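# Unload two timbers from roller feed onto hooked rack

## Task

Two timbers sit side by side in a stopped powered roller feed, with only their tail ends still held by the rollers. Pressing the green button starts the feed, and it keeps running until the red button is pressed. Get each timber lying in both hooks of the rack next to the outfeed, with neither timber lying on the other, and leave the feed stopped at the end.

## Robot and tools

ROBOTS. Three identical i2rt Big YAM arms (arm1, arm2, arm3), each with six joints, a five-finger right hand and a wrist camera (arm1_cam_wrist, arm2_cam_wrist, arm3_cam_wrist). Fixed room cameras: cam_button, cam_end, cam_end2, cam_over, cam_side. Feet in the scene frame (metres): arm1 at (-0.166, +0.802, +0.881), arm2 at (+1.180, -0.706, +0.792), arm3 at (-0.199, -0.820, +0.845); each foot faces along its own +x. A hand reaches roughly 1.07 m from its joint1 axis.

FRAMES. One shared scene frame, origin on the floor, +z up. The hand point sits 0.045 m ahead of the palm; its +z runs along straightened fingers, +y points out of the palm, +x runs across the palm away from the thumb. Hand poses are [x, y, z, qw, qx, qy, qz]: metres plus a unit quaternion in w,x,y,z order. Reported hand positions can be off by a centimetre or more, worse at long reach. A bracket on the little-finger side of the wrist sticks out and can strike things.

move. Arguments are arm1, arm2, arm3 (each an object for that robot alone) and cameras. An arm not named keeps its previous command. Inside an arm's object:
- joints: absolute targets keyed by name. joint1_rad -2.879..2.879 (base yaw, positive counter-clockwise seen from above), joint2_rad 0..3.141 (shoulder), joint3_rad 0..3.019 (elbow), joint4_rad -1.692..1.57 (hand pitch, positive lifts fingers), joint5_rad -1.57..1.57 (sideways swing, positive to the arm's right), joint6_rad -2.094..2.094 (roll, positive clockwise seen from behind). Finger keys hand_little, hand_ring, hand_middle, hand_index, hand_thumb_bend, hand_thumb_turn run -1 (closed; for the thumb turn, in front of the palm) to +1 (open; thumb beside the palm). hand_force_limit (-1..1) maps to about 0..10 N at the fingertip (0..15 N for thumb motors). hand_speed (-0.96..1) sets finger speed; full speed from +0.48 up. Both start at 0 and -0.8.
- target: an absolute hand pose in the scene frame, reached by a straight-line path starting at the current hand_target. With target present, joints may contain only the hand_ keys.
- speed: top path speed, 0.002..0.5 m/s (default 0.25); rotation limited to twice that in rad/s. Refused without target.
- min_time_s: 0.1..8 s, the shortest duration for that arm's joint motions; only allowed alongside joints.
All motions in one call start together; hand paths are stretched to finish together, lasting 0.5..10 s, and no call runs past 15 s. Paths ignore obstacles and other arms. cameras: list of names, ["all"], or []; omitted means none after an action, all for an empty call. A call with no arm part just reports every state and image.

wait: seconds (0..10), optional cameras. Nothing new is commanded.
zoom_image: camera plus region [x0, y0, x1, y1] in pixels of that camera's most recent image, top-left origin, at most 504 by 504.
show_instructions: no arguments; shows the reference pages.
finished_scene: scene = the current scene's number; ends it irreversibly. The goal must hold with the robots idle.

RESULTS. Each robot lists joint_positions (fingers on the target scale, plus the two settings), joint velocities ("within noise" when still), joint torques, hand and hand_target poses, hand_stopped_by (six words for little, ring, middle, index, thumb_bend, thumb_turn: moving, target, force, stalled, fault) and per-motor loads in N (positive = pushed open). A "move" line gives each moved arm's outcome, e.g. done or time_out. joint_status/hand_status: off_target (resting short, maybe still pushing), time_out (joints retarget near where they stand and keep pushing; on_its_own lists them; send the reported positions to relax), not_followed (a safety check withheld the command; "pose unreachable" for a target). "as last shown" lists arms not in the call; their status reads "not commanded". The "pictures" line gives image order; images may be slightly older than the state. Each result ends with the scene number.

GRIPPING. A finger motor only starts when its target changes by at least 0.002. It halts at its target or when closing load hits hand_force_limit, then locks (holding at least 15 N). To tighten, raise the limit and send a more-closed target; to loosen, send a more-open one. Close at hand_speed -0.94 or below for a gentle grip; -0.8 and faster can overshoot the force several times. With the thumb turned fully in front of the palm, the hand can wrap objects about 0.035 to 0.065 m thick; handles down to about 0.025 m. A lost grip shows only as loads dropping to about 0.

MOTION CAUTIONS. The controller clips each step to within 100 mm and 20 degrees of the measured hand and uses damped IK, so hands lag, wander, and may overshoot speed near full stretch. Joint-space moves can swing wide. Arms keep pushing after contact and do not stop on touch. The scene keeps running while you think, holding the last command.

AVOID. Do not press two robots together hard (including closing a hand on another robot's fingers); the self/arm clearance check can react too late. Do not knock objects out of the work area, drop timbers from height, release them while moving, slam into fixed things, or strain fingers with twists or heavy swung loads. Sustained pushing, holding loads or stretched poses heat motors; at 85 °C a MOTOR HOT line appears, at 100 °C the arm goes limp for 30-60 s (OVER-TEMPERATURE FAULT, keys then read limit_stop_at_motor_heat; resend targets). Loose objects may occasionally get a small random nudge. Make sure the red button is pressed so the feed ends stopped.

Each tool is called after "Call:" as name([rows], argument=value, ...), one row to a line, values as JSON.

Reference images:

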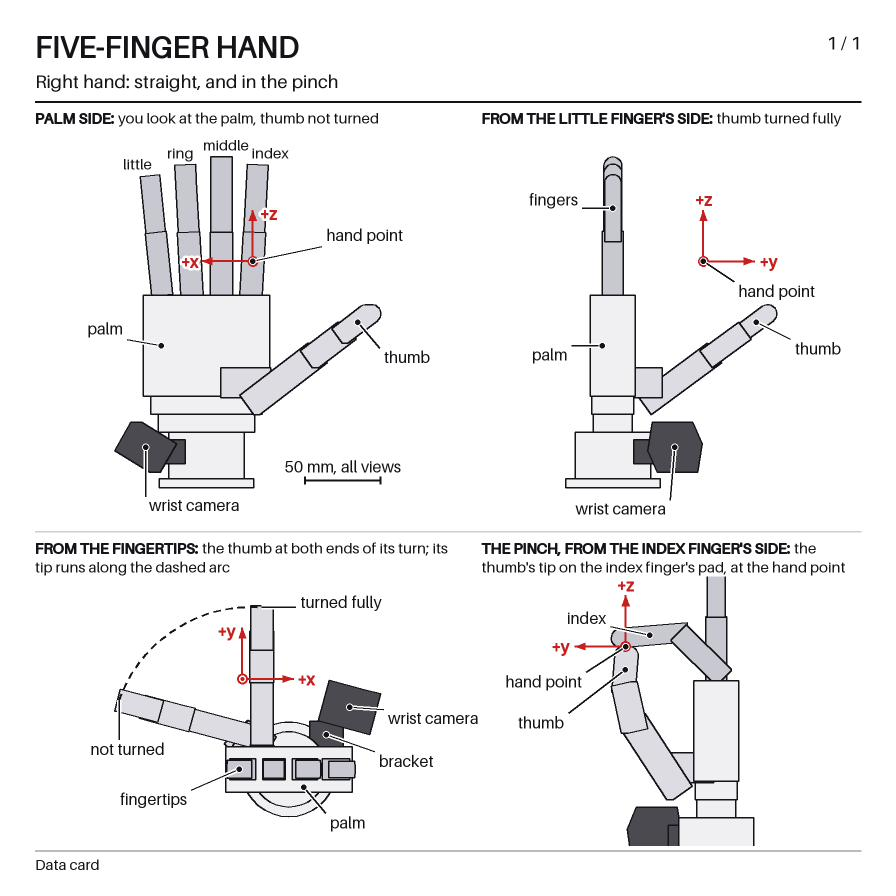

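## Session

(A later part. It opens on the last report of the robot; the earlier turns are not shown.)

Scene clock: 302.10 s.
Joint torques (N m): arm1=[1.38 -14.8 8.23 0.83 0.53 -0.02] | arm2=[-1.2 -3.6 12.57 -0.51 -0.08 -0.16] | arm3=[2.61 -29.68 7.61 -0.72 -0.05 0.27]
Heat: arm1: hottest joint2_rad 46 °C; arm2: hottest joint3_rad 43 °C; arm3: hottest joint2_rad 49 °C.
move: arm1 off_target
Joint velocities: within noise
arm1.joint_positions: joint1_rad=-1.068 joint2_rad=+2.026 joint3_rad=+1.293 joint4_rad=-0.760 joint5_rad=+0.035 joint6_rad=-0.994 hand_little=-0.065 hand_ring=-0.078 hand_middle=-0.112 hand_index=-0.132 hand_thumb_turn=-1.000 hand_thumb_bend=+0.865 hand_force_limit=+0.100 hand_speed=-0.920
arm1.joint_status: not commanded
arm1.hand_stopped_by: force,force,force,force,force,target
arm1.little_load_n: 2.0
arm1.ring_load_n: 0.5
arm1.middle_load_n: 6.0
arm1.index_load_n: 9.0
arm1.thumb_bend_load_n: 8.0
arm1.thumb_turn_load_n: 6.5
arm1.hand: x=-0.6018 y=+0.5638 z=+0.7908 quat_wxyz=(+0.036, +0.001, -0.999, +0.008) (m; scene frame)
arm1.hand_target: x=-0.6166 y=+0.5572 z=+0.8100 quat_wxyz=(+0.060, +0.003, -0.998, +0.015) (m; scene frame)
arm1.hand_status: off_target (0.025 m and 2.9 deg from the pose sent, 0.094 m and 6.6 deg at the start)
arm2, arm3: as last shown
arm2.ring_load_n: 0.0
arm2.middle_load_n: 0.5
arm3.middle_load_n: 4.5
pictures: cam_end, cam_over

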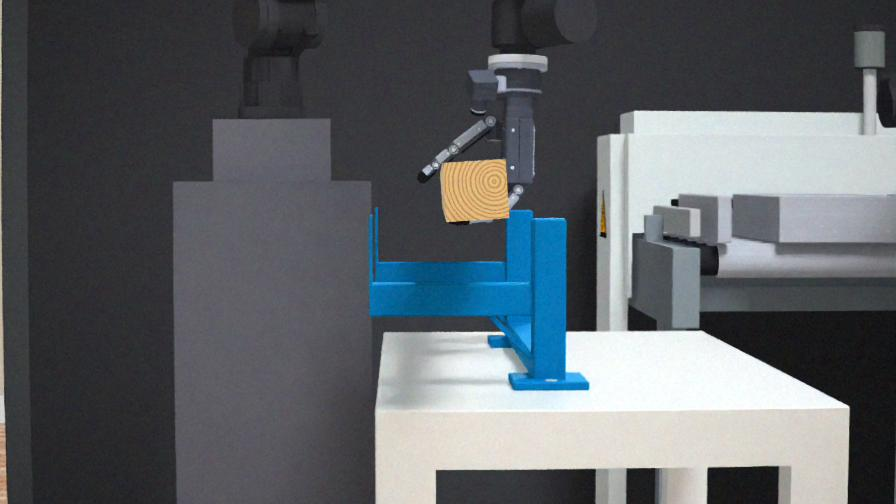

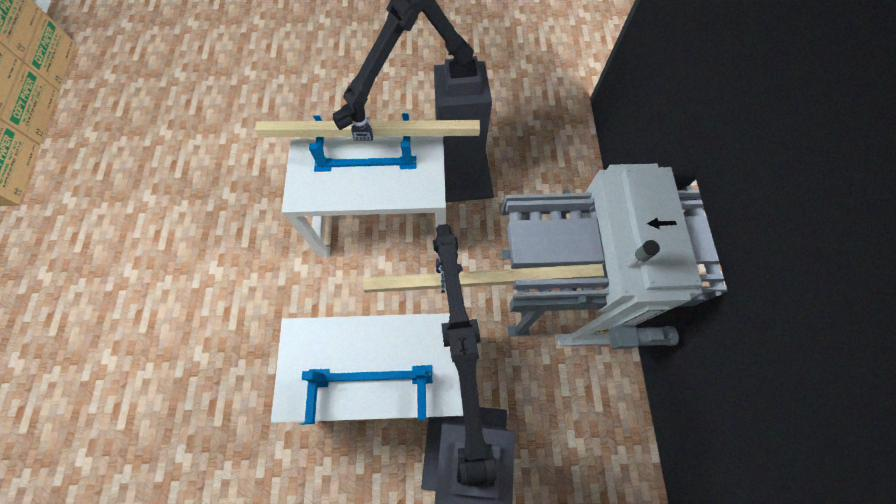

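Call:
move(arm1={"target": [-0.617, 0.568, 0.758, 0.06, 0.003, -0.998, 0.008], "speed": 0.08}, cameras=["cam_end"])

Call:
zoom_image(camera="cam_end", region=[300, 100, 650, 400])

Call:
move(arm1={"target": [-0.617, 0.568, 0.736, 0.06, 0.003, -0.998, 0.008], "speed": 0.04}, cameras=["cam_end", "cam_over"])

Call:
zoom_image(camera="cam_end", region=[300, 100, 650, 400])

Scene clock: 308.47 s.
Joint torques (N m): arm1=[0.32 -14.86 7.3 0.77 0.56 -0.13] | arm2=[-1.03 -3.72 12.6 -0.27 -0.07 -0.09] | arm3=[2.61 -29.68 7.61 -0.72 -0.05 0.27]
Heat: arm1: hottest joint2_rad 45 °C; arm2: hottest joint3_rad 43 °C; arm3: hottest joint2_rad 49 °C.
move: arm1 off_target
Joint velocities: within noise
arm1.joint_positions: joint1_rad=-1.068 joint2_rad=+2.113 joint3_rad=+1.265 joint4_rad=-0.650 joint5_rad=+0.045 joint6_rad=-0.998 hand_little=-0.065 hand_ring=-0.078 hand_middle=-0.112 hand_index=-0.132 hand_thumb_turn=-1.000 hand_thumb_bend=+0.865 hand_force_limit=+0.100 hand_speed=-0.920
arm1.joint_status: not commanded
arm1.hand_stopped_by: force,force,force,force,force,target
arm1.little_load_n: 2.0
arm1.ring_load_n: 0.5
arm1.middle_load_n: 6.5
arm1.index_load_n: 8.5
arm1.thumb_bend_load_n: 8.0
arm1.thumb_turn_load_n: 7.0
arm1.hand: x=-0.5974 y=+0.5689 z=+0.7398 quat_wxyz=(+0.037, +0.003, -0.999, +0.002) (m; scene frame)
arm1.hand_target: x=-0.6167 y=+0.5682 z=+0.7581 quat_wxyz=(+0.060, +0.003, -0.998, +0.008) (m; scene frame)
arm1.hand_status: off_target (0.027 m and 2.7 deg from the pose sent, 0.036 m and 2.8 deg at the start)
arm2, arm3: as last shown
arm2.middle_load_n: 0.0
arm3.little_load_n: 2.0
pictures: cam_end

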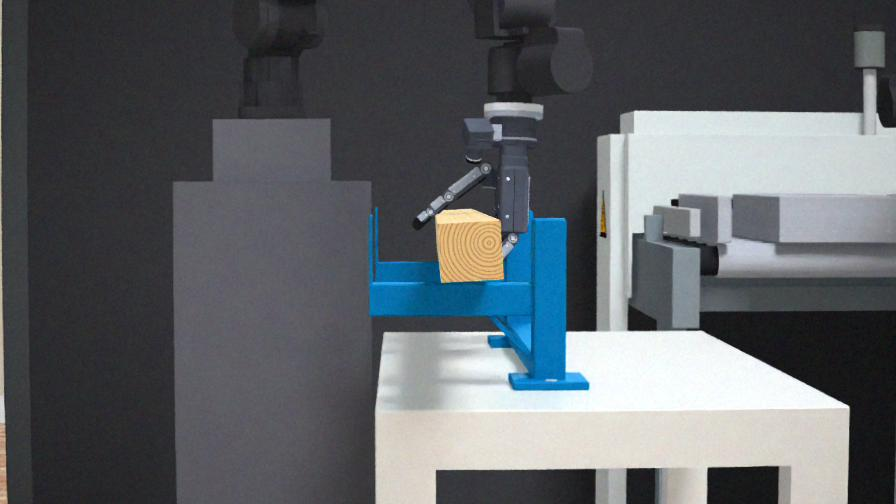

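Scaled by 1.440.

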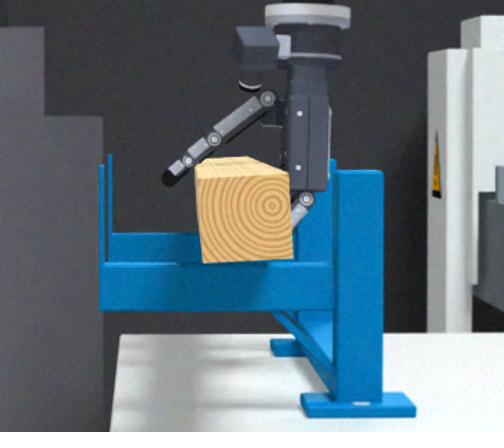

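Scene clock: 309.53 s.
Joint torques (N m): arm1=[0.32 -13.68 7.15 1.25 0.53 -0.13] | arm2=[-1.14 -3.72 12.59 -0.47 -0.03 -0.11] | arm3=[2.61 -29.68 7.6 -0.72 -0.05 0.27]
Heat: arm1: hottest joint2_rad 45 °C; arm2: hottest joint3_rad 43 °C; arm3: hottest joint2_rad 49 °C.
move: arm1 off_target
Joint velocities: within noise
arm1.joint_positions: joint1_rad=-1.068 joint2_rad=+2.135 joint3_rad=+1.265 joint4_rad=-0.620 joint5_rad=+0.046 joint6_rad=-0.998 hand_little=-0.065 hand_ring=-0.078 hand_middle=-0.112 hand_index=-0.132 hand_thumb_turn=-1.000 hand_thumb_bend=+0.865 hand_force_limit=+0.100 hand_speed=-0.920
arm1.joint_status: not commanded
arm1.hand_stopped_by: force,force,force,force,force,target
arm1.little_load_n: 5.5
arm1.ring_load_n: 1.0
arm1.middle_load_n: 6.0
arm1.index_load_n: 4.0
arm1.thumb_bend_load_n: 10.0
arm1.thumb_turn_load_n: 2.5
arm1.hand: x=-0.5990 y=+0.5679 z=+0.7283 quat_wxyz=(+0.040, +0.003, -0.999, +0.004) (m; scene frame)
arm1.hand_target: x=-0.6168 y=+0.5682 z=+0.7363 quat_wxyz=(+0.060, +0.003, -0.998, +0.008) (m; scene frame)
arm1.hand_status: off_target (0.020 m and 2.3 deg from the pose sent, 0.020 m and 2.8 deg at the start)
arm2, arm3: as last shown
arm2.ring_load_n: 0.5
arm3.little_load_n: 2.5
arm3.middle_load_n: 5.0
pictures: cam_end, cam_over

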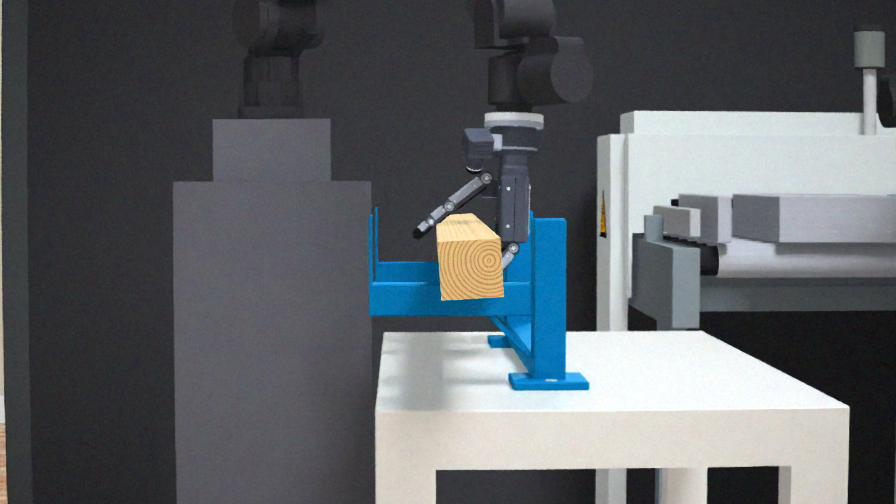

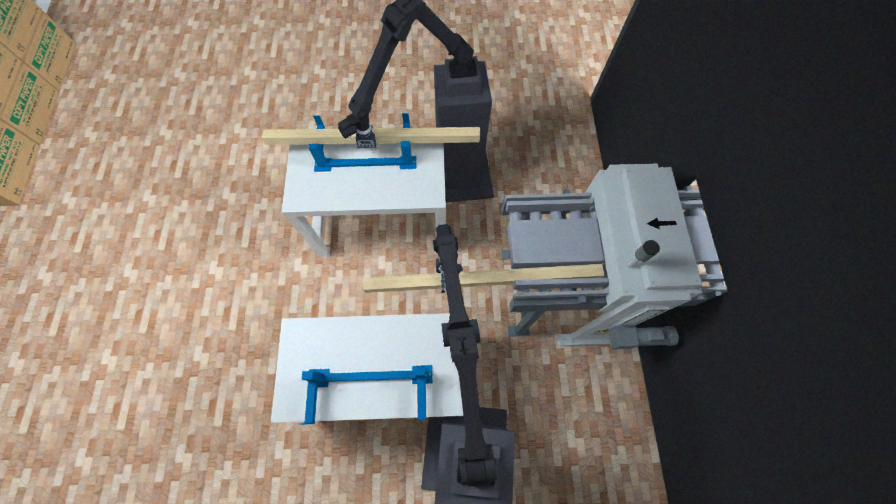

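Scaled by 1.440.

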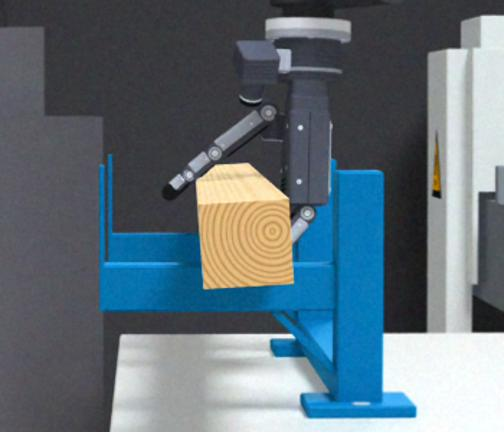

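Call:
move(arm1={"target": [-0.615, 0.566, 0.720, 0.055, 0.003, -0.998, 0.006], "speed": 0.04, "joints": {"hand_speed": -0.8}})

Call:
move(arm1={"joints": {"hand_thumb_bend": 1.0}}, cameras=["cam_end"])

Call:
zoom_image(camera="cam_end", region=[300, 100, 650, 400])

Scene clock: 313.03 s.
Joint torques (N m): arm1=[0.56 -11.46 7.87 1.84 0.41 -0.08] | arm2=[-1.03 -3.66 12.79 -0.4 -0.11 -0.13] | arm3=[2.61 -29.68 7.61 -0.72 -0.05 0.27]
Heat: arm1: hottest joint2_rad 44 °C; arm2: hottest joint3_rad 43 °C; arm3: hottest joint2_rad 49 °C.
move: arm1 off_target
Joint velocities: within noise
arm1.joint_positions: joint1_rad=-1.068 joint2_rad=+2.138 joint3_rad=+1.265 joint4_rad=-0.620 joint5_rad=+0.048 joint6_rad=-0.998 hand_little=-0.065 hand_ring=-0.078 hand_middle=-0.112 hand_index=-0.132 hand_thumb_turn=-1.000 hand_thumb_bend=+0.865 hand_force_limit=+0.100 hand_speed=-0.800
arm1.joint_status: all done
arm1.hand_stopped_by: force,force,force,force,force,target
arm1.little_load_n: 5.0
arm1.ring_load_n: 0.5
arm1.middle_load_n: 4.0
arm1.index_load_n: 2.5
arm1.thumb_bend_load_n: 10.0
arm1.thumb_turn_load_n: 2.5
arm1.hand: x=-0.5984 y=+0.5687 z=+0.7268 quat_wxyz=(+0.039, +0.003, -0.999, +0.002) (m; scene frame)
arm1.hand_target: x=-0.6147 y=+0.5663 z=+0.7207 quat_wxyz=(+0.055, +0.003, -0.998, +0.006) (m; scene frame)
arm1.hand_status: off_target (0.018 m and 1.9 deg from the pose sent, 0.018 m and 1.7 deg at the start)
arm2: as last shown
arm2.ring_load_n: 0.0
arm3.joint_positions: joint1_rad=+0.235 joint2_rad=+2.608 joint3_rad=+2.278 joint4_rad=-1.261 joint5_rad=-0.010 joint6_rad=+0.089 hand_little=-0.167 hand_ring=-0.153 hand_middle=-0.152 hand_index=-0.139 hand_thumb_turn=-1.000 hand_thumb_bend=+0.906 hand_force_limit=+0.000 hand_speed=-0.920
arm3.joint_status: not commanded
arm3.hand_stopped_by: force,force,force,force,force,target
arm3.little_load_n: 2.0
arm3.ring_load_n: 1.5
arm3.middle_load_n: 5.0
arm3.index_load_n: 1.5
arm3.thumb_bend_load_n: 7.0
arm3.thumb_turn_load_n: 0.5
arm3.hand: x=-0.3064 y=-0.1461 z=+0.7250 quat_wxyz=(+0.006, +1.000, +0.009, +0.003) (m; scene frame)
arm3.hand_target: x=-0.3190 y=-0.1372 z=+0.7599 quat_wxyz=(-0.015, +1.000, +0.008, +0.001) (m; scene frame)
arm3.hand_status: not commanded
pictures: none

Scene clock: 314.00 s.
Joint torques (N m): arm1=[0.56 -11.87 7.84 1.58 0.28 -0.09] | arm2=[-1.2 -4.13 12.57 -0.32 -0.04 -0.14] | arm3=[2.61 -29.68 7.61 -0.72 -0.05 0.27]
Heat: arm1: hottest joint2_rad 44 °C; arm2: hottest joint3_rad 43 °C; arm3: hottest joint2_rad 49 °C.
move: arm1 done
Joint velocities: within noise
arm1.joint_positions: joint1_rad=-1.068 joint2_rad=+2.145 joint3_rad=+1.265 joint4_rad=-0.611 joint5_rad=+0.051 joint6_rad=-0.998 hand_little=-0.066 hand_ring=-0.078 hand_middle=-0.113 hand_index=-0.132 hand_thumb_turn=-1.000 hand_thumb_bend=+1.000 hand_force_limit=+0.100 hand_speed=-0.800
arm1.joint_status: all done
arm1.hand_stopped_by: force,force,force,force,target,target
arm1.little_load_n: 0.5
arm1.ring_load_n: 0.5
arm1.middle_load_n: 0.0
arm1.index_load_n: 0.5
arm1.thumb_bend_load_n: 0.0
arm1.thumb_turn_load_n: 0.0
arm1.hand: x=-0.5992 y=+0.5690 z=+0.7232 quat_wxyz=(+0.041, +0.003, -0.999, +0.001) (m; scene frame)
arm1.hand_target: x=-0.6147 y=+0.5663 z=+0.7206 quat_wxyz=(+0.055, +0.003, -0.998, +0.006) (m; scene frame)
arm1.hand_status: not commanded
arm2, arm3: as last shown
arm3.little_load_n: 2.5
pictures: cam_end

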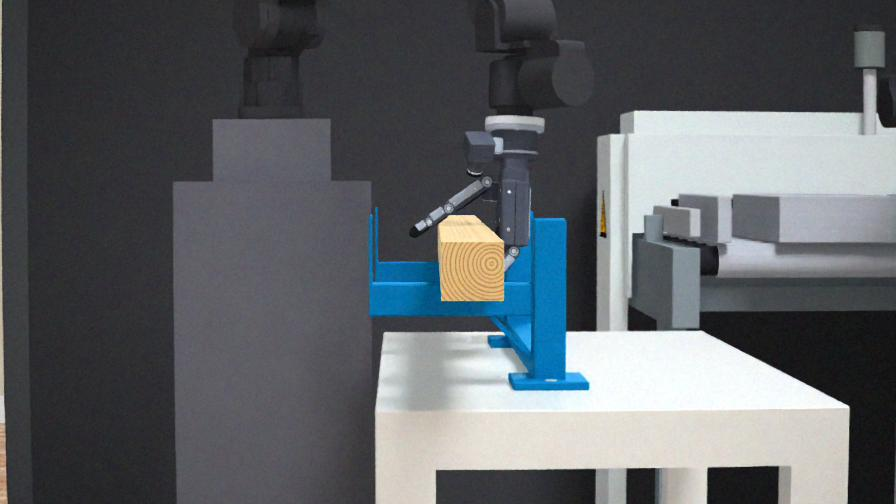

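Scaled by 1.440.

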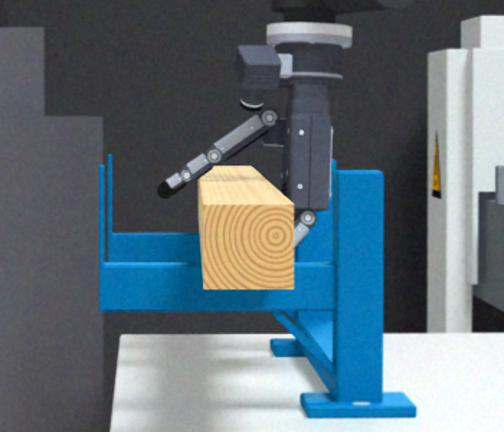

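Call:
move(arm1={"joints": {"hand_little": 1, "hand_ring": 1, "hand_middle": 1, "hand_index": 1, "hand_speed": -0.5}})

Call:
move(arm1={"target": [-0.615, 0.556, 0.80, 0.04, 0.003, -0.999, 0.006], "speed": 0.1}, cameras=["cam_end"])

Call:
move(arm1={"target": [-0.50, 0.50, 1.05, 0, 0, 1, 0], "speed": 0.25}, cameras=["cam_end", "cam_end2", "cam_over", "cam_side", "arm3_cam_wrist"])

Call:
zoom_image(camera="cam_end2", region=[0, 200, 220, 400])

Call:
zoom_image(camera="cam_over", region=[340, 200, 640, 320])

Scene clock: 319.83 s.
Joint torques (N m): arm1=[0.56 -11.99 7.88 1.28 0.14 -0.08] | arm2=[-1.73 -3.84 12.62 -0.49 -0.05 -0.15] | arm3=[2.61 -29.68 7.6 -0.72 -0.05 0.27]
Heat: arm1: hottest joint2_rad 44 °C; arm2: hottest joint3_rad 43 °C; arm3: hottest joint2_rad 50 °C.
move: arm1 done
Joint velocities: within noise
arm1.joint_positions: joint1_rad=-1.068 joint2_rad=+2.145 joint3_rad=+1.265 joint4_rad=-0.604 joint5_rad=+0.055 joint6_rad=-0.998 hand_little=+1.000 hand_ring=+1.000 hand_middle=+1.000 hand_index=+1.000 hand_thumb_turn=-1.000 hand_thumb_bend=+1.000 hand_force_limit=+0.100 hand_speed=-0.500
arm1.joint_status: all done
arm1.hand_stopped_by: target,target,target,target,target,target
arm1.little_load_n: 0.0
arm1.ring_load_n: -0.5
arm1.middle_load_n: 0.5
arm1.index_load_n: 0.0
arm1.thumb_bend_load_n: 0.0
arm1.thumb_turn_load_n: 0.0
arm1.hand: x=-0.6011 y=+0.5685 z=+0.7231 quat_wxyz=(+0.045, +0.003, -0.999, +0.002) (m; scene frame)
arm1.hand_target: x=-0.6146 y=+0.5662 z=+0.7206 quat_wxyz=(+0.055, +0.003, -0.998, +0.006) (m; scene frame)
arm1.hand_status: not commanded
arm2, arm3: as last shown
arm3.middle_load_n: 4.5
pictures: none

Scene clock: 321.37 s.
Joint torques (N m): arm1=[1.55 -13.63 9.52 0.29 -0.12 0.05] | arm2=[-1.03 -4.07 12.62 -0.38 -0.03 -0.15] | arm3=[2.61 -29.68 7.6 -0.72 -0.05 0.28]
Heat: arm1: hottest joint2_rad 44 °C; arm2: hottest joint3_rad 43 °C; arm3: hottest joint2_rad 50 °C.
move: arm1 off_target
Joint velocities: within noise
arm1.joint_positions: joint1_rad=-1.068 joint2_rad=+2.043 joint3_rad=+1.311 joint4_rad=-0.783 joint5_rad=+0.047 joint6_rad=-0.998 hand_little=+1.000 hand_ring=+1.000 hand_middle=+1.000 hand_index=+1.000 hand_thumb_turn=-1.000 hand_thumb_bend=+1.000 hand_force_limit=+0.100 hand_speed=-0.500
arm1.joint_status: not commanded
arm1.hand_stopped_by: target,target,target,target,target,target
arm1.little_load_n: 0.0
arm1.ring_load_n: 0.0
arm1.middle_load_n: 0.0
arm1.index_load_n: 0.0
arm1.thumb_bend_load_n: 0.0
arm1.thumb_turn_load_n: 0.0
arm1.hand: x=-0.6028 y=+0.5663 z=+0.7883 quat_wxyz=(+0.030, +0.003, -1.000, -0.003) (m; scene frame)
arm1.hand_target: x=-0.6146 y=+0.5563 z=+0.8002 quat_wxyz=(+0.040, +0.003, -0.999, +0.006) (m; scene frame)
arm1.hand_status: off_target (0.020 m and 1.6 deg from the pose sent, 0.079 m and 0.7 deg at the start)
arm2, arm3: as last shown
arm3.middle_load_n: 5.0
arm3.index_load_n: 1.0
pictures: cam_end

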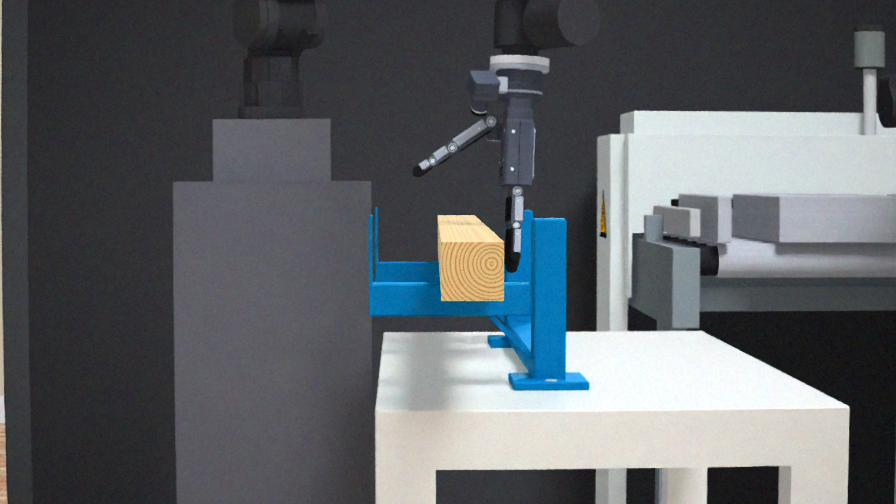

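Scene clock: 323.37 s.
Joint torques (N m): arm1=[1.85 -10.46 12.46 0.16 -0.07 0.12] | arm2=[-1.32 -3.84 12.57 -0.49 -0.02 -0.17] | arm3=[2.61 -29.68 7.61 -0.72 -0.05 0.27]
Heat: arm1: hottest joint2_rad 43 °C; arm2: hottest joint3_rad 43 °C; arm3: hottest joint2_rad 50 °C.
move: arm1 off_target
Joint velocities: within noise
arm1.joint_positions: joint1_rad=-0.869 joint2_rad=+1.679 joint3_rad=+1.489 joint4_rad=-1.398 joint5_rad=+0.012 joint6_rad=-0.792 hand_little=+1.000 hand_ring=+1.000 hand_middle=+1.000 hand_index=+1.000 hand_thumb_turn=-1.000 hand_thumb_bend=+1.000 hand_force_limit=+0.100 hand_speed=-0.500
arm1.joint_status: not commanded
arm1.hand_stopped_by: target,target,target,target,target,target
arm1.little_load_n: 0.0
arm1.ring_load_n: 0.0
arm1.middle_load_n: 0.0
arm1.index_load_n: 0.0
arm1.thumb_bend_load_n: 0.0
arm1.thumb_turn_load_n: 0.0
arm1.hand: x=-0.4956 y=+0.5119 z=+1.0384 quat_wxyz=(-0.008, +0.001, -1.000, -0.009) (m; scene frame)
arm1.hand_target: x=-0.4997 y=+0.5003 z=+1.0500 quat_wxyz=(+0.000, +0.000, -1.000, +0.000) (m; scene frame)
arm1.hand_status: off_target (0.017 m and 1.4 deg from the pose sent, 0.289 m and 3.4 deg at the start)
arm2.joint_positions: joint1_rad=-0.090 joint2_rad=+1.154 joint3_rad=+1.173 joint4_rad=-1.616 joint5_rad=+0.006 joint6_rad=+0.118 hand_little=-1.000 hand_ring=-1.000 hand_middle=-1.000 hand_index=+1.000 hand_thumb_turn=+1.000 hand_thumb_bend=+1.000 hand_force_limit=+0.000 hand_speed=-0.500
arm2.joint_status: not commanded
arm2.hand_stopped_by: target,target,target,target,target,target
arm2.little_load_n: 0.0
arm2.ring_load_n: 0.0
arm2.middle_load_n: 0.0
arm2.index_load_n: 0.0
arm2.thumb_bend_load_n: 0.0
arm2.thumb_turn_load_n: 0.0
arm2.hand: x=+1.1163 y=-0.4612 z=+1.0350 quat_wxyz=(+0.016, +1.000, +0.000, +0.002) (m; scene frame)
arm2.hand_target: x=+1.1199 y=-0.4506 z=+1.0496 quat_wxyz=(+0.000, +1.000, +0.000, +0.000) (m; scene frame)
arm2.hand_status: not commanded
arm3: as last shown
pictures: arm3_cam_wrist, cam_end, cam_end2, cam_over, cam_side
camera_calibration:
arm3_cam_wrist: T_world_to_cam=[[0.236507, -0.970821, -0.0396245, -0.0323748], [-0.836045, -0.224114, 0.500802, -0.648108], [-0.49507, -0.0853153, -0.864654, 0.57246], [0, 0, 0, 1]] pos_world=[-0.250783, -0.12784, 0.818271]

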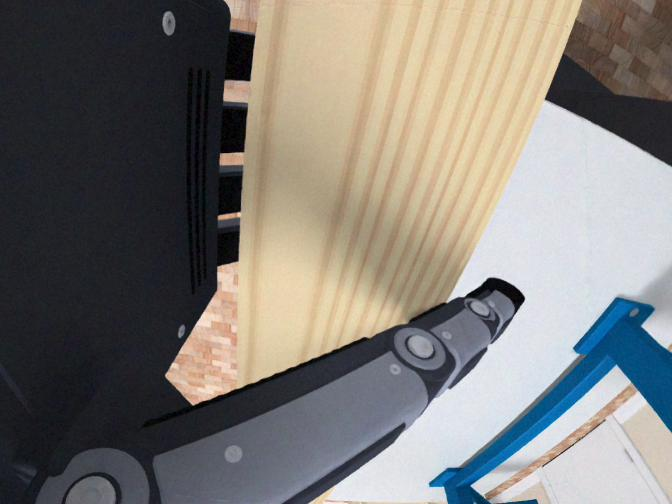

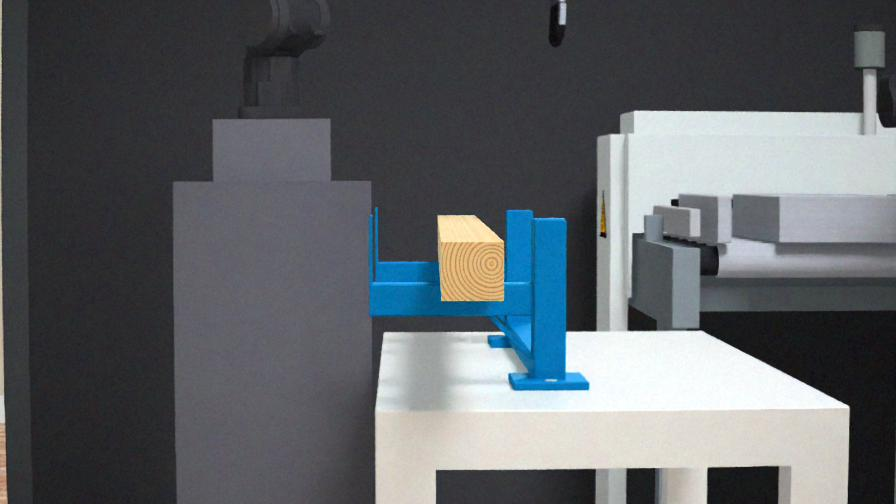

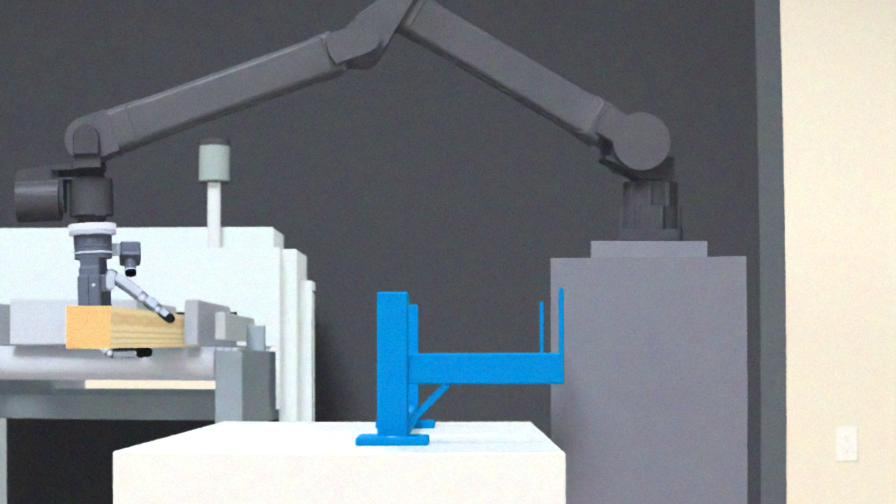

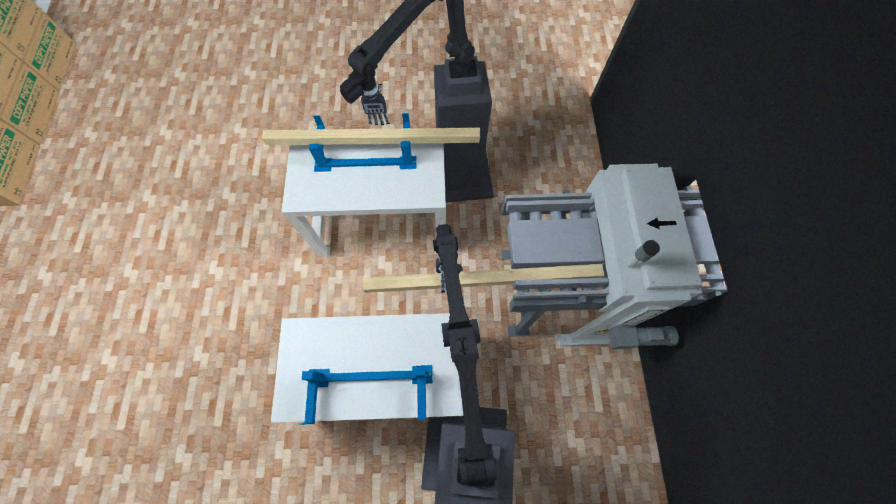

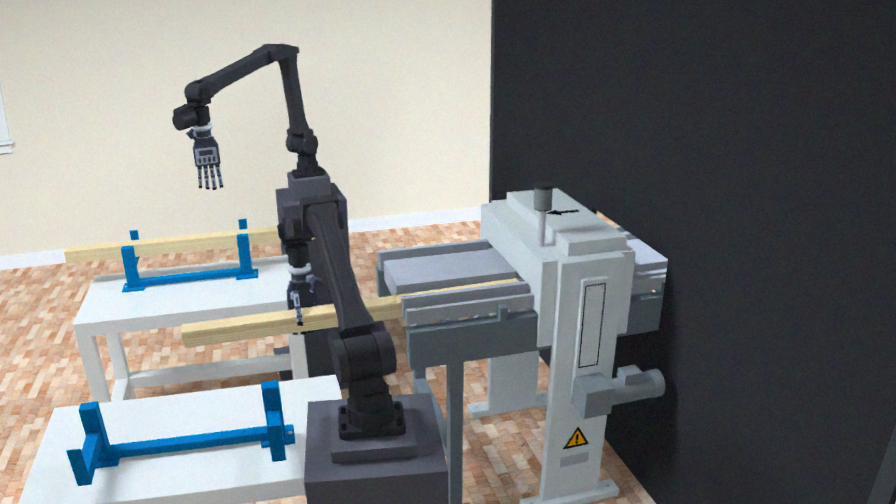

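Scaled by 2.291.

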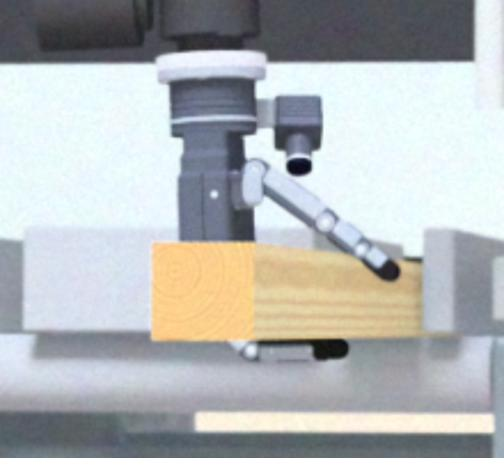

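Scaled by 1.680.

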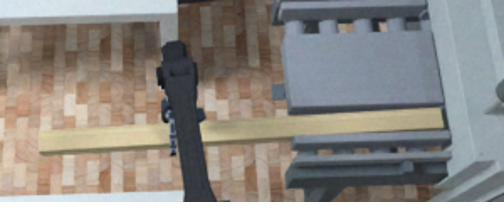

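Call:
move(arm3={"joints": {"hand_thumb_bend": 1.0, "hand_speed": -0.8}})

Call:
move(arm3={"target": [-0.265, -0.1372, 0.764, -0.015, 1.0, 0.004, 0.001], "speed": 0.06}, cameras=["cam_end2", "cam_over"])

Call:
zoom_image(camera="cam_over", region=[340, 200, 640, 320])

Call:
zoom_image(camera="cam_end2", region=[0, 200, 220, 400])

Scene clock: 338.97 s.
Joint torques (N m): arm1=[2.26 -10.29 12.45 0.14 -0.08 0.14] | arm2=[-1.2 -4.19 12.64 -0.54 -0.07 -0.15] | arm3=[2.61 -29.68 7.61 -0.72 -0.05 0.25]
Heat: arm1: hottest joint2_rad 42 °C; arm2: hottest joint3_rad 44 °C; arm3: hottest joint2_rad 50 °C.
move: arm3 done
Joint velocities: within noise
arm1, arm2: as last shown
arm1.joint_positions: joint1_rad=-0.869 joint2_rad=+1.679 joint3_rad=+1.489 joint4_rad=-1.398 joint5_rad=+0.012 joint6_rad=-0.791 hand_little=+1.000 hand_ring=+1.000 hand_middle=+1.000 hand_index=+1.000 hand_thumb_turn=-1.000 hand_thumb_bend=+1.000 hand_force_limit=+0.100 hand_speed=-0.500
arm1.hand: x=-0.4955 y=+0.5120 z=+1.0384 quat_wxyz=(-0.008, +0.001, -1.000, -0.009) (m; scene frame)
arm1.hand_target: x=-0.4996 y=+0.5003 z=+1.0501 quat_wxyz=(+0.000, +0.000, -1.000, +0.000) (m; scene frame)
arm3.joint_positions: joint1_rad=+0.236 joint2_rad=+2.608 joint3_rad=+2.278 joint4_rad=-1.261 joint5_rad=-0.010 joint6_rad=+0.090 hand_little=-0.167 hand_ring=-0.153 hand_middle=-0.152 hand_index=-0.139 hand_thumb_turn=-1.000 hand_thumb_bend=+1.000 hand_force_limit=+0.000 hand_speed=-0.800
arm3.joint_status: all done
arm3.hand_stopped_by: force,force,force,force,target,target
arm3.little_load_n: 2.0
arm3.ring_load_n: 0.5
arm3.middle_load_n: 2.5
arm3.index_load_n: 0.0
arm3.thumb_bend_load_n: -0.5
arm3.thumb_turn_load_n: 0.0
arm3.hand: x=-0.3067 y=-0.1461 z=+0.7250 quat_wxyz=(+0.006, +1.000, +0.008, +0.003) (m; scene frame)
arm3.hand_target: x=-0.3190 y=-0.1372 z=+0.7599 quat_wxyz=(-0.015, +1.000, +0.008, +0.001) (m; scene frame)
arm3.hand_status: not commanded
pictures: none

Scene clock: 340.37 s.
Joint torques (N m): arm1=[2.2 -10.4 12.46 0.17 -0.07 0.14] | arm2=[-0.91 -4.37 12.74 -0.51 -0.08 -0.15] | arm3=[-2.32 -31.44 6.99 -0.39 0.41 -0.27]
Heat: arm1: hottest joint2_rad 42 °C; arm2: hottest joint3_rad 44 °C; arm3: hottest joint2_rad 50 °C.
move: arm3 off_target
Joint velocities: within noise
arm1, arm2: as last shown
arm3.joint_positions: joint1_rad=+0.219 joint2_rad=+2.607 joint3_rad=+2.241 joint4_rad=-1.253 joint5_rad=-0.019 joint6_rad=+0.074 hand_little=-0.167 hand_ring=-0.153 hand_middle=-0.152 hand_index=-0.139 hand_thumb_turn=-1.000 hand_thumb_bend=+1.000 hand_force_limit=+0.000 hand_speed=-0.800
arm3.joint_status: not commanded
arm3.hand_stopped_by: force,force,force,force,target,target
arm3.little_load_n: 0.0
arm3.ring_load_n: 0.0
arm3.middle_load_n: 3.0
arm3.index_load_n: 4.0
arm3.thumb_bend_load_n: 0.0
arm3.thumb_turn_load_n: 0.0
arm3.hand: x=-0.2952 y=-0.1571 z=+0.7149 quat_wxyz=(+0.020, +1.000, +0.008, +0.000) (m; scene frame)
arm3.hand_target: x=-0.2652 y=-0.1387 z=+0.7626 quat_wxyz=(-0.014, +1.000, +0.004, +0.002) (m; scene frame)
arm3.hand_status: off_target (0.061 m and 4.0 deg from the pose sent, 0.058 m and 2.4 deg at the start)
pictures: cam_end2, cam_over

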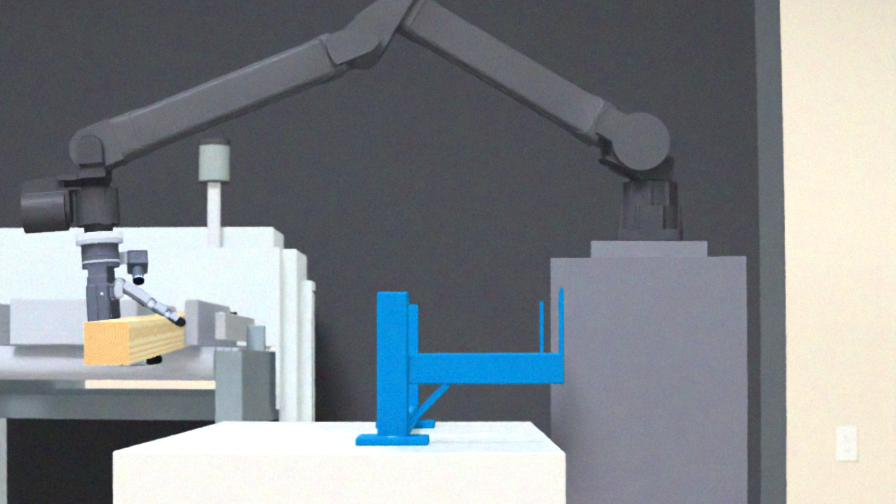

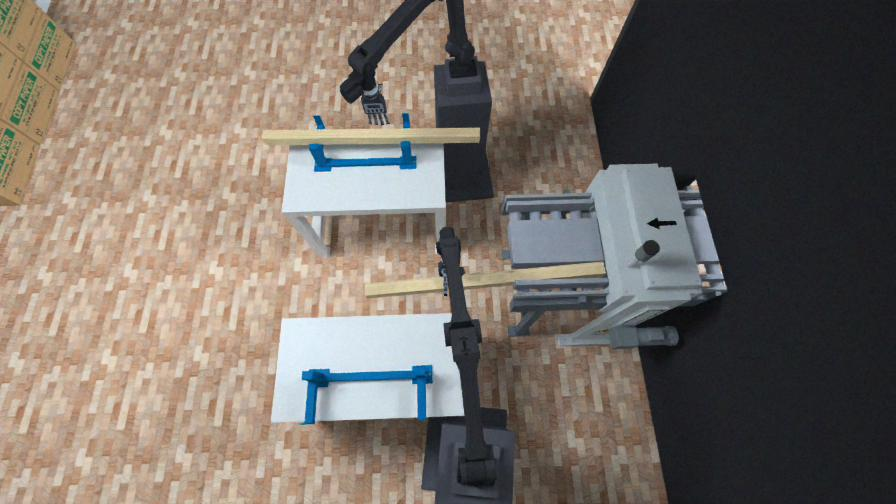

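Scaled by 1.680.

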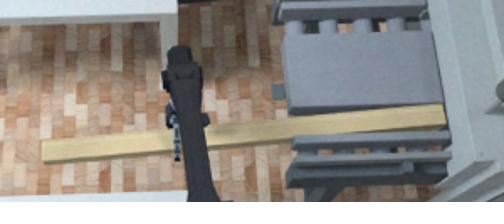

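Scaled by 2.291.

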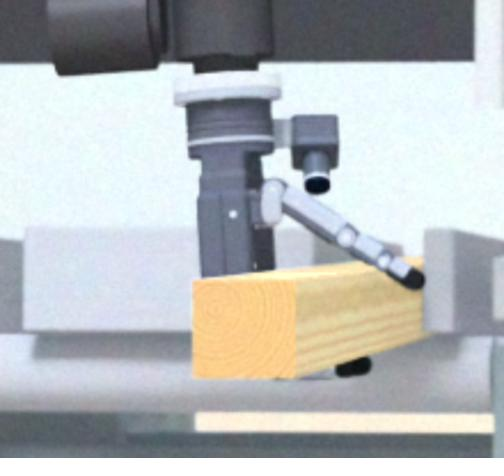

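Call:
move(arm3={"target": [-0.245, -0.112, 0.785, -0.020, 1.0, 0.004, 0.001], "speed": 0.06}, cameras=["cam_end2", "cam_over"])

Call:
zoom_image(camera="cam_over", region=[340, 200, 640, 320])

Call:
zoom_image(camera="cam_end2", region=[0, 200, 220, 400])

Scene clock: 346.80 s.
Joint torques (N m): arm1=[2.2 -10.34 12.48 0.14 -0.08 0.14] | arm2=[-1.67 -3.55 12.66 -0.35 -0.04 -0.16] | arm3=[-4.37 -28.1 13.75 -1.36 0.95 -0.39]
Heat: arm1: hottest joint3_rad 43 °C; arm2: hottest joint3_rad 44 °C; arm3: hottest joint2_rad 48 °C.
move: arm3 off_target
Joint velocities: within noise
arm1, arm2: as last shown
arm1.index_load_n: 0.5
arm3.joint_positions: joint1_rad=+0.215 joint2_rad=+2.607 joint3_rad=+2.295 joint4_rad=-1.320 joint5_rad=-0.029 joint6_rad=+0.059 hand_little=-0.167 hand_ring=-0.153 hand_middle=-0.152 hand_index=-0.139 hand_thumb_turn=-1.000 hand_thumb_bend=+1.000 hand_force_limit=+0.000 hand_speed=-0.800
arm3.joint_status: not commanded
arm3.hand_stopped_by: force,force,force,force,target,target
arm3.little_load_n: 1.0
arm3.ring_load_n: 1.5
arm3.middle_load_n: 6.5
arm3.index_load_n: 0.5
arm3.thumb_bend_load_n: 0.0
arm3.thumb_turn_load_n: 0.0
arm3.hand: x=-0.2938 y=-0.1539 z=+0.7358 quat_wxyz=(+0.026, +1.000, +0.013, -0.006) (m; scene frame)
arm3.hand_target: x=-0.2445 y=-0.1180 z=+0.7855 quat_wxyz=(-0.022, +1.000, +0.003, +0.003) (m; scene frame)
arm3.hand_status: off_target (0.081 m and 5.5 deg from the pose sent, 0.097 m and 4.6 deg at the start)
pictures: cam_end2, cam_over

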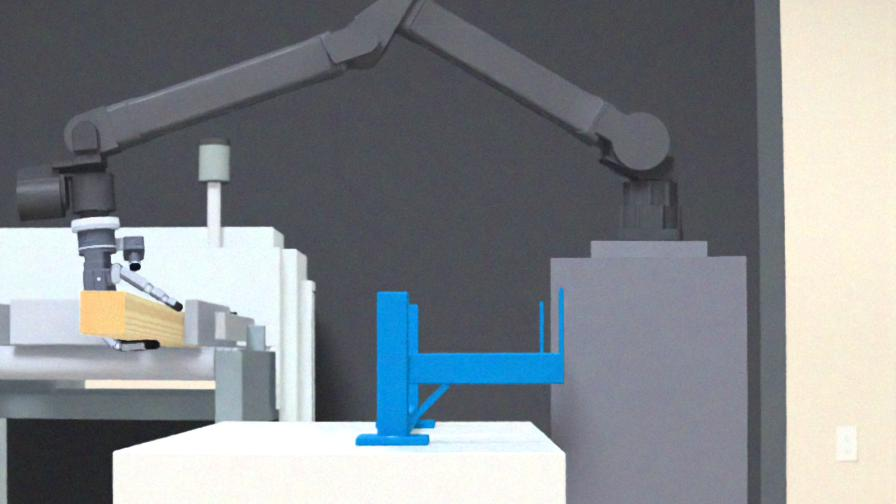

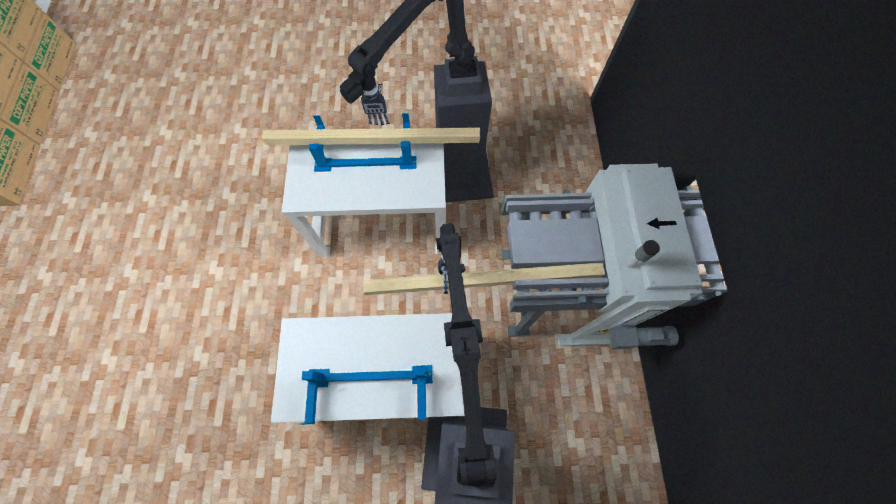

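Scaled by 1.680.

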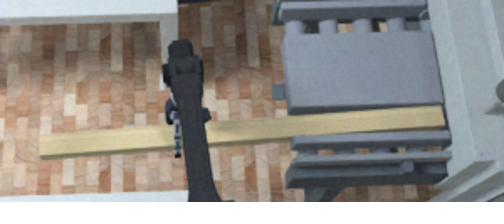

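Scaled by 2.291.

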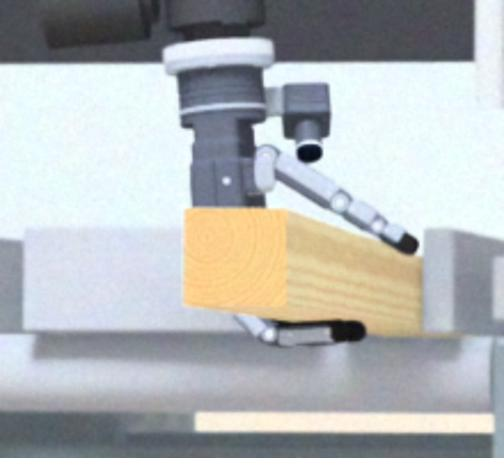

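Call:
move(arm3={"joints": {"joint1_rad": 0.215, "joint2_rad": 2.615, "joint3_rad": 2.365, "joint4_rad": -1.28, "joint5_rad": -0.01, "joint6_rad": 0.06}, "min_time_s": 2}, cameras=["cam_end2", "cam_over"])

Call:
zoom_image(camera="cam_over", region=[340, 200, 640, 320])

Call:
zoom_image(camera="cam_end2", region=[0, 200, 220, 400])

Scene clock: 358.17 s.
Joint torques (N m): arm1=[2.2 -10.34 12.46 0.14 -0.08 0.14] | arm2=[-1.08 -4.31 12.62 -0.36 -0.07 -0.18] | arm3=[1.03 -25.93 12.14 0.01 0.38 0.05]
Heat: arm1: hottest joint3_rad 44 °C; arm2: hottest joint3_rad 44 °C; arm3: hottest joint2_rad 46 °C.
move: arm3 done
Joint velocities: within noise
arm1, arm2: as last shown
arm1.index_load_n: 0.0
arm2.little_load_n: 0.5
arm3.joint_positions: joint1_rad=+0.219 joint2_rad=+2.618 joint3_rad=+2.295 joint4_rad=-1.286 joint5_rad=-0.020 joint6_rad=+0.064 hand_little=-0.167 hand_ring=-0.153 hand_middle=-0.152 hand_index=-0.139 hand_thumb_turn=-1.000 hand_thumb_bend=+1.000 hand_force_limit=+0.000 hand_speed=-0.800
arm3.joint_status: all done
arm3.hand_stopped_by: force,force,force,force,target,target
arm3.little_load_n: 0.5
arm3.ring_load_n: 0.0
arm3.middle_load_n: 4.0
arm3.index_load_n: 1.0
arm3.thumb_bend_load_n: 0.0
arm3.thumb_turn_load_n: 0.0
arm3.hand: x=-0.2953 y=-0.1475 z=+0.7259 quat_wxyz=(+0.014, +1.000, +0.013, -0.002) (m; scene frame)
arm3.hand_target: x=-0.2935 y=-0.1190 z=+0.7489 quat_wxyz=(-0.025, +1.000, +0.013, +0.000) (m; scene frame)
arm3.hand_status: not commanded
pictures: cam_end2, cam_over

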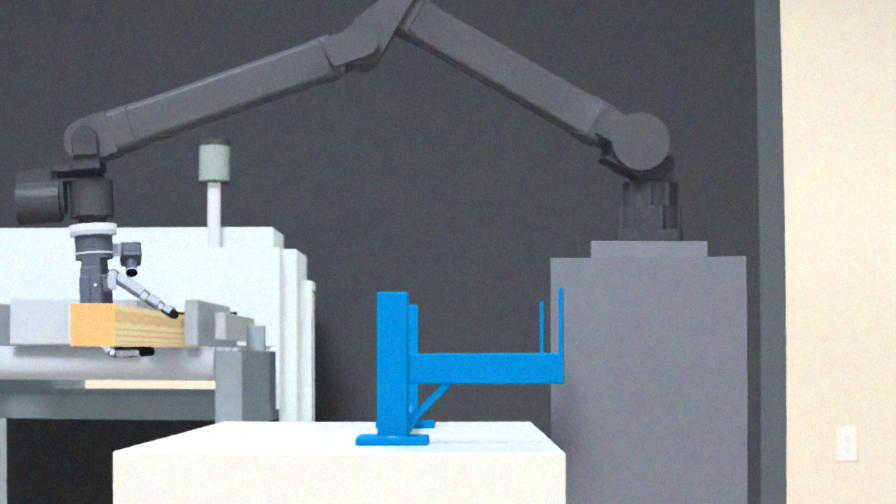

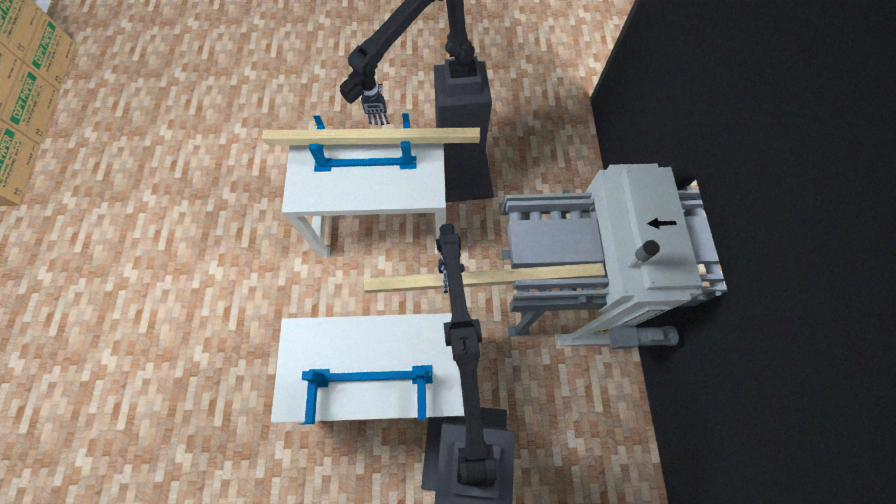

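Scaled by 1.680.

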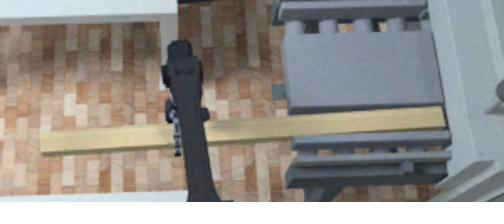

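Scaled by 2.291.

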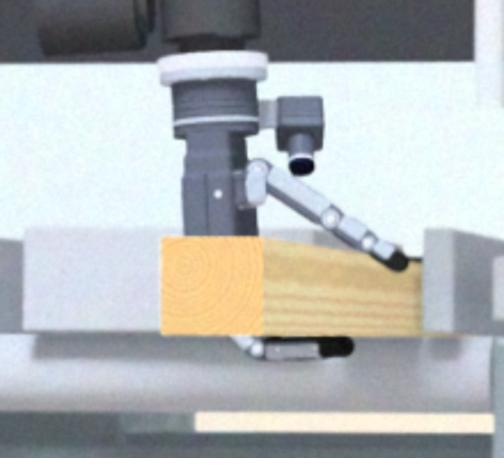

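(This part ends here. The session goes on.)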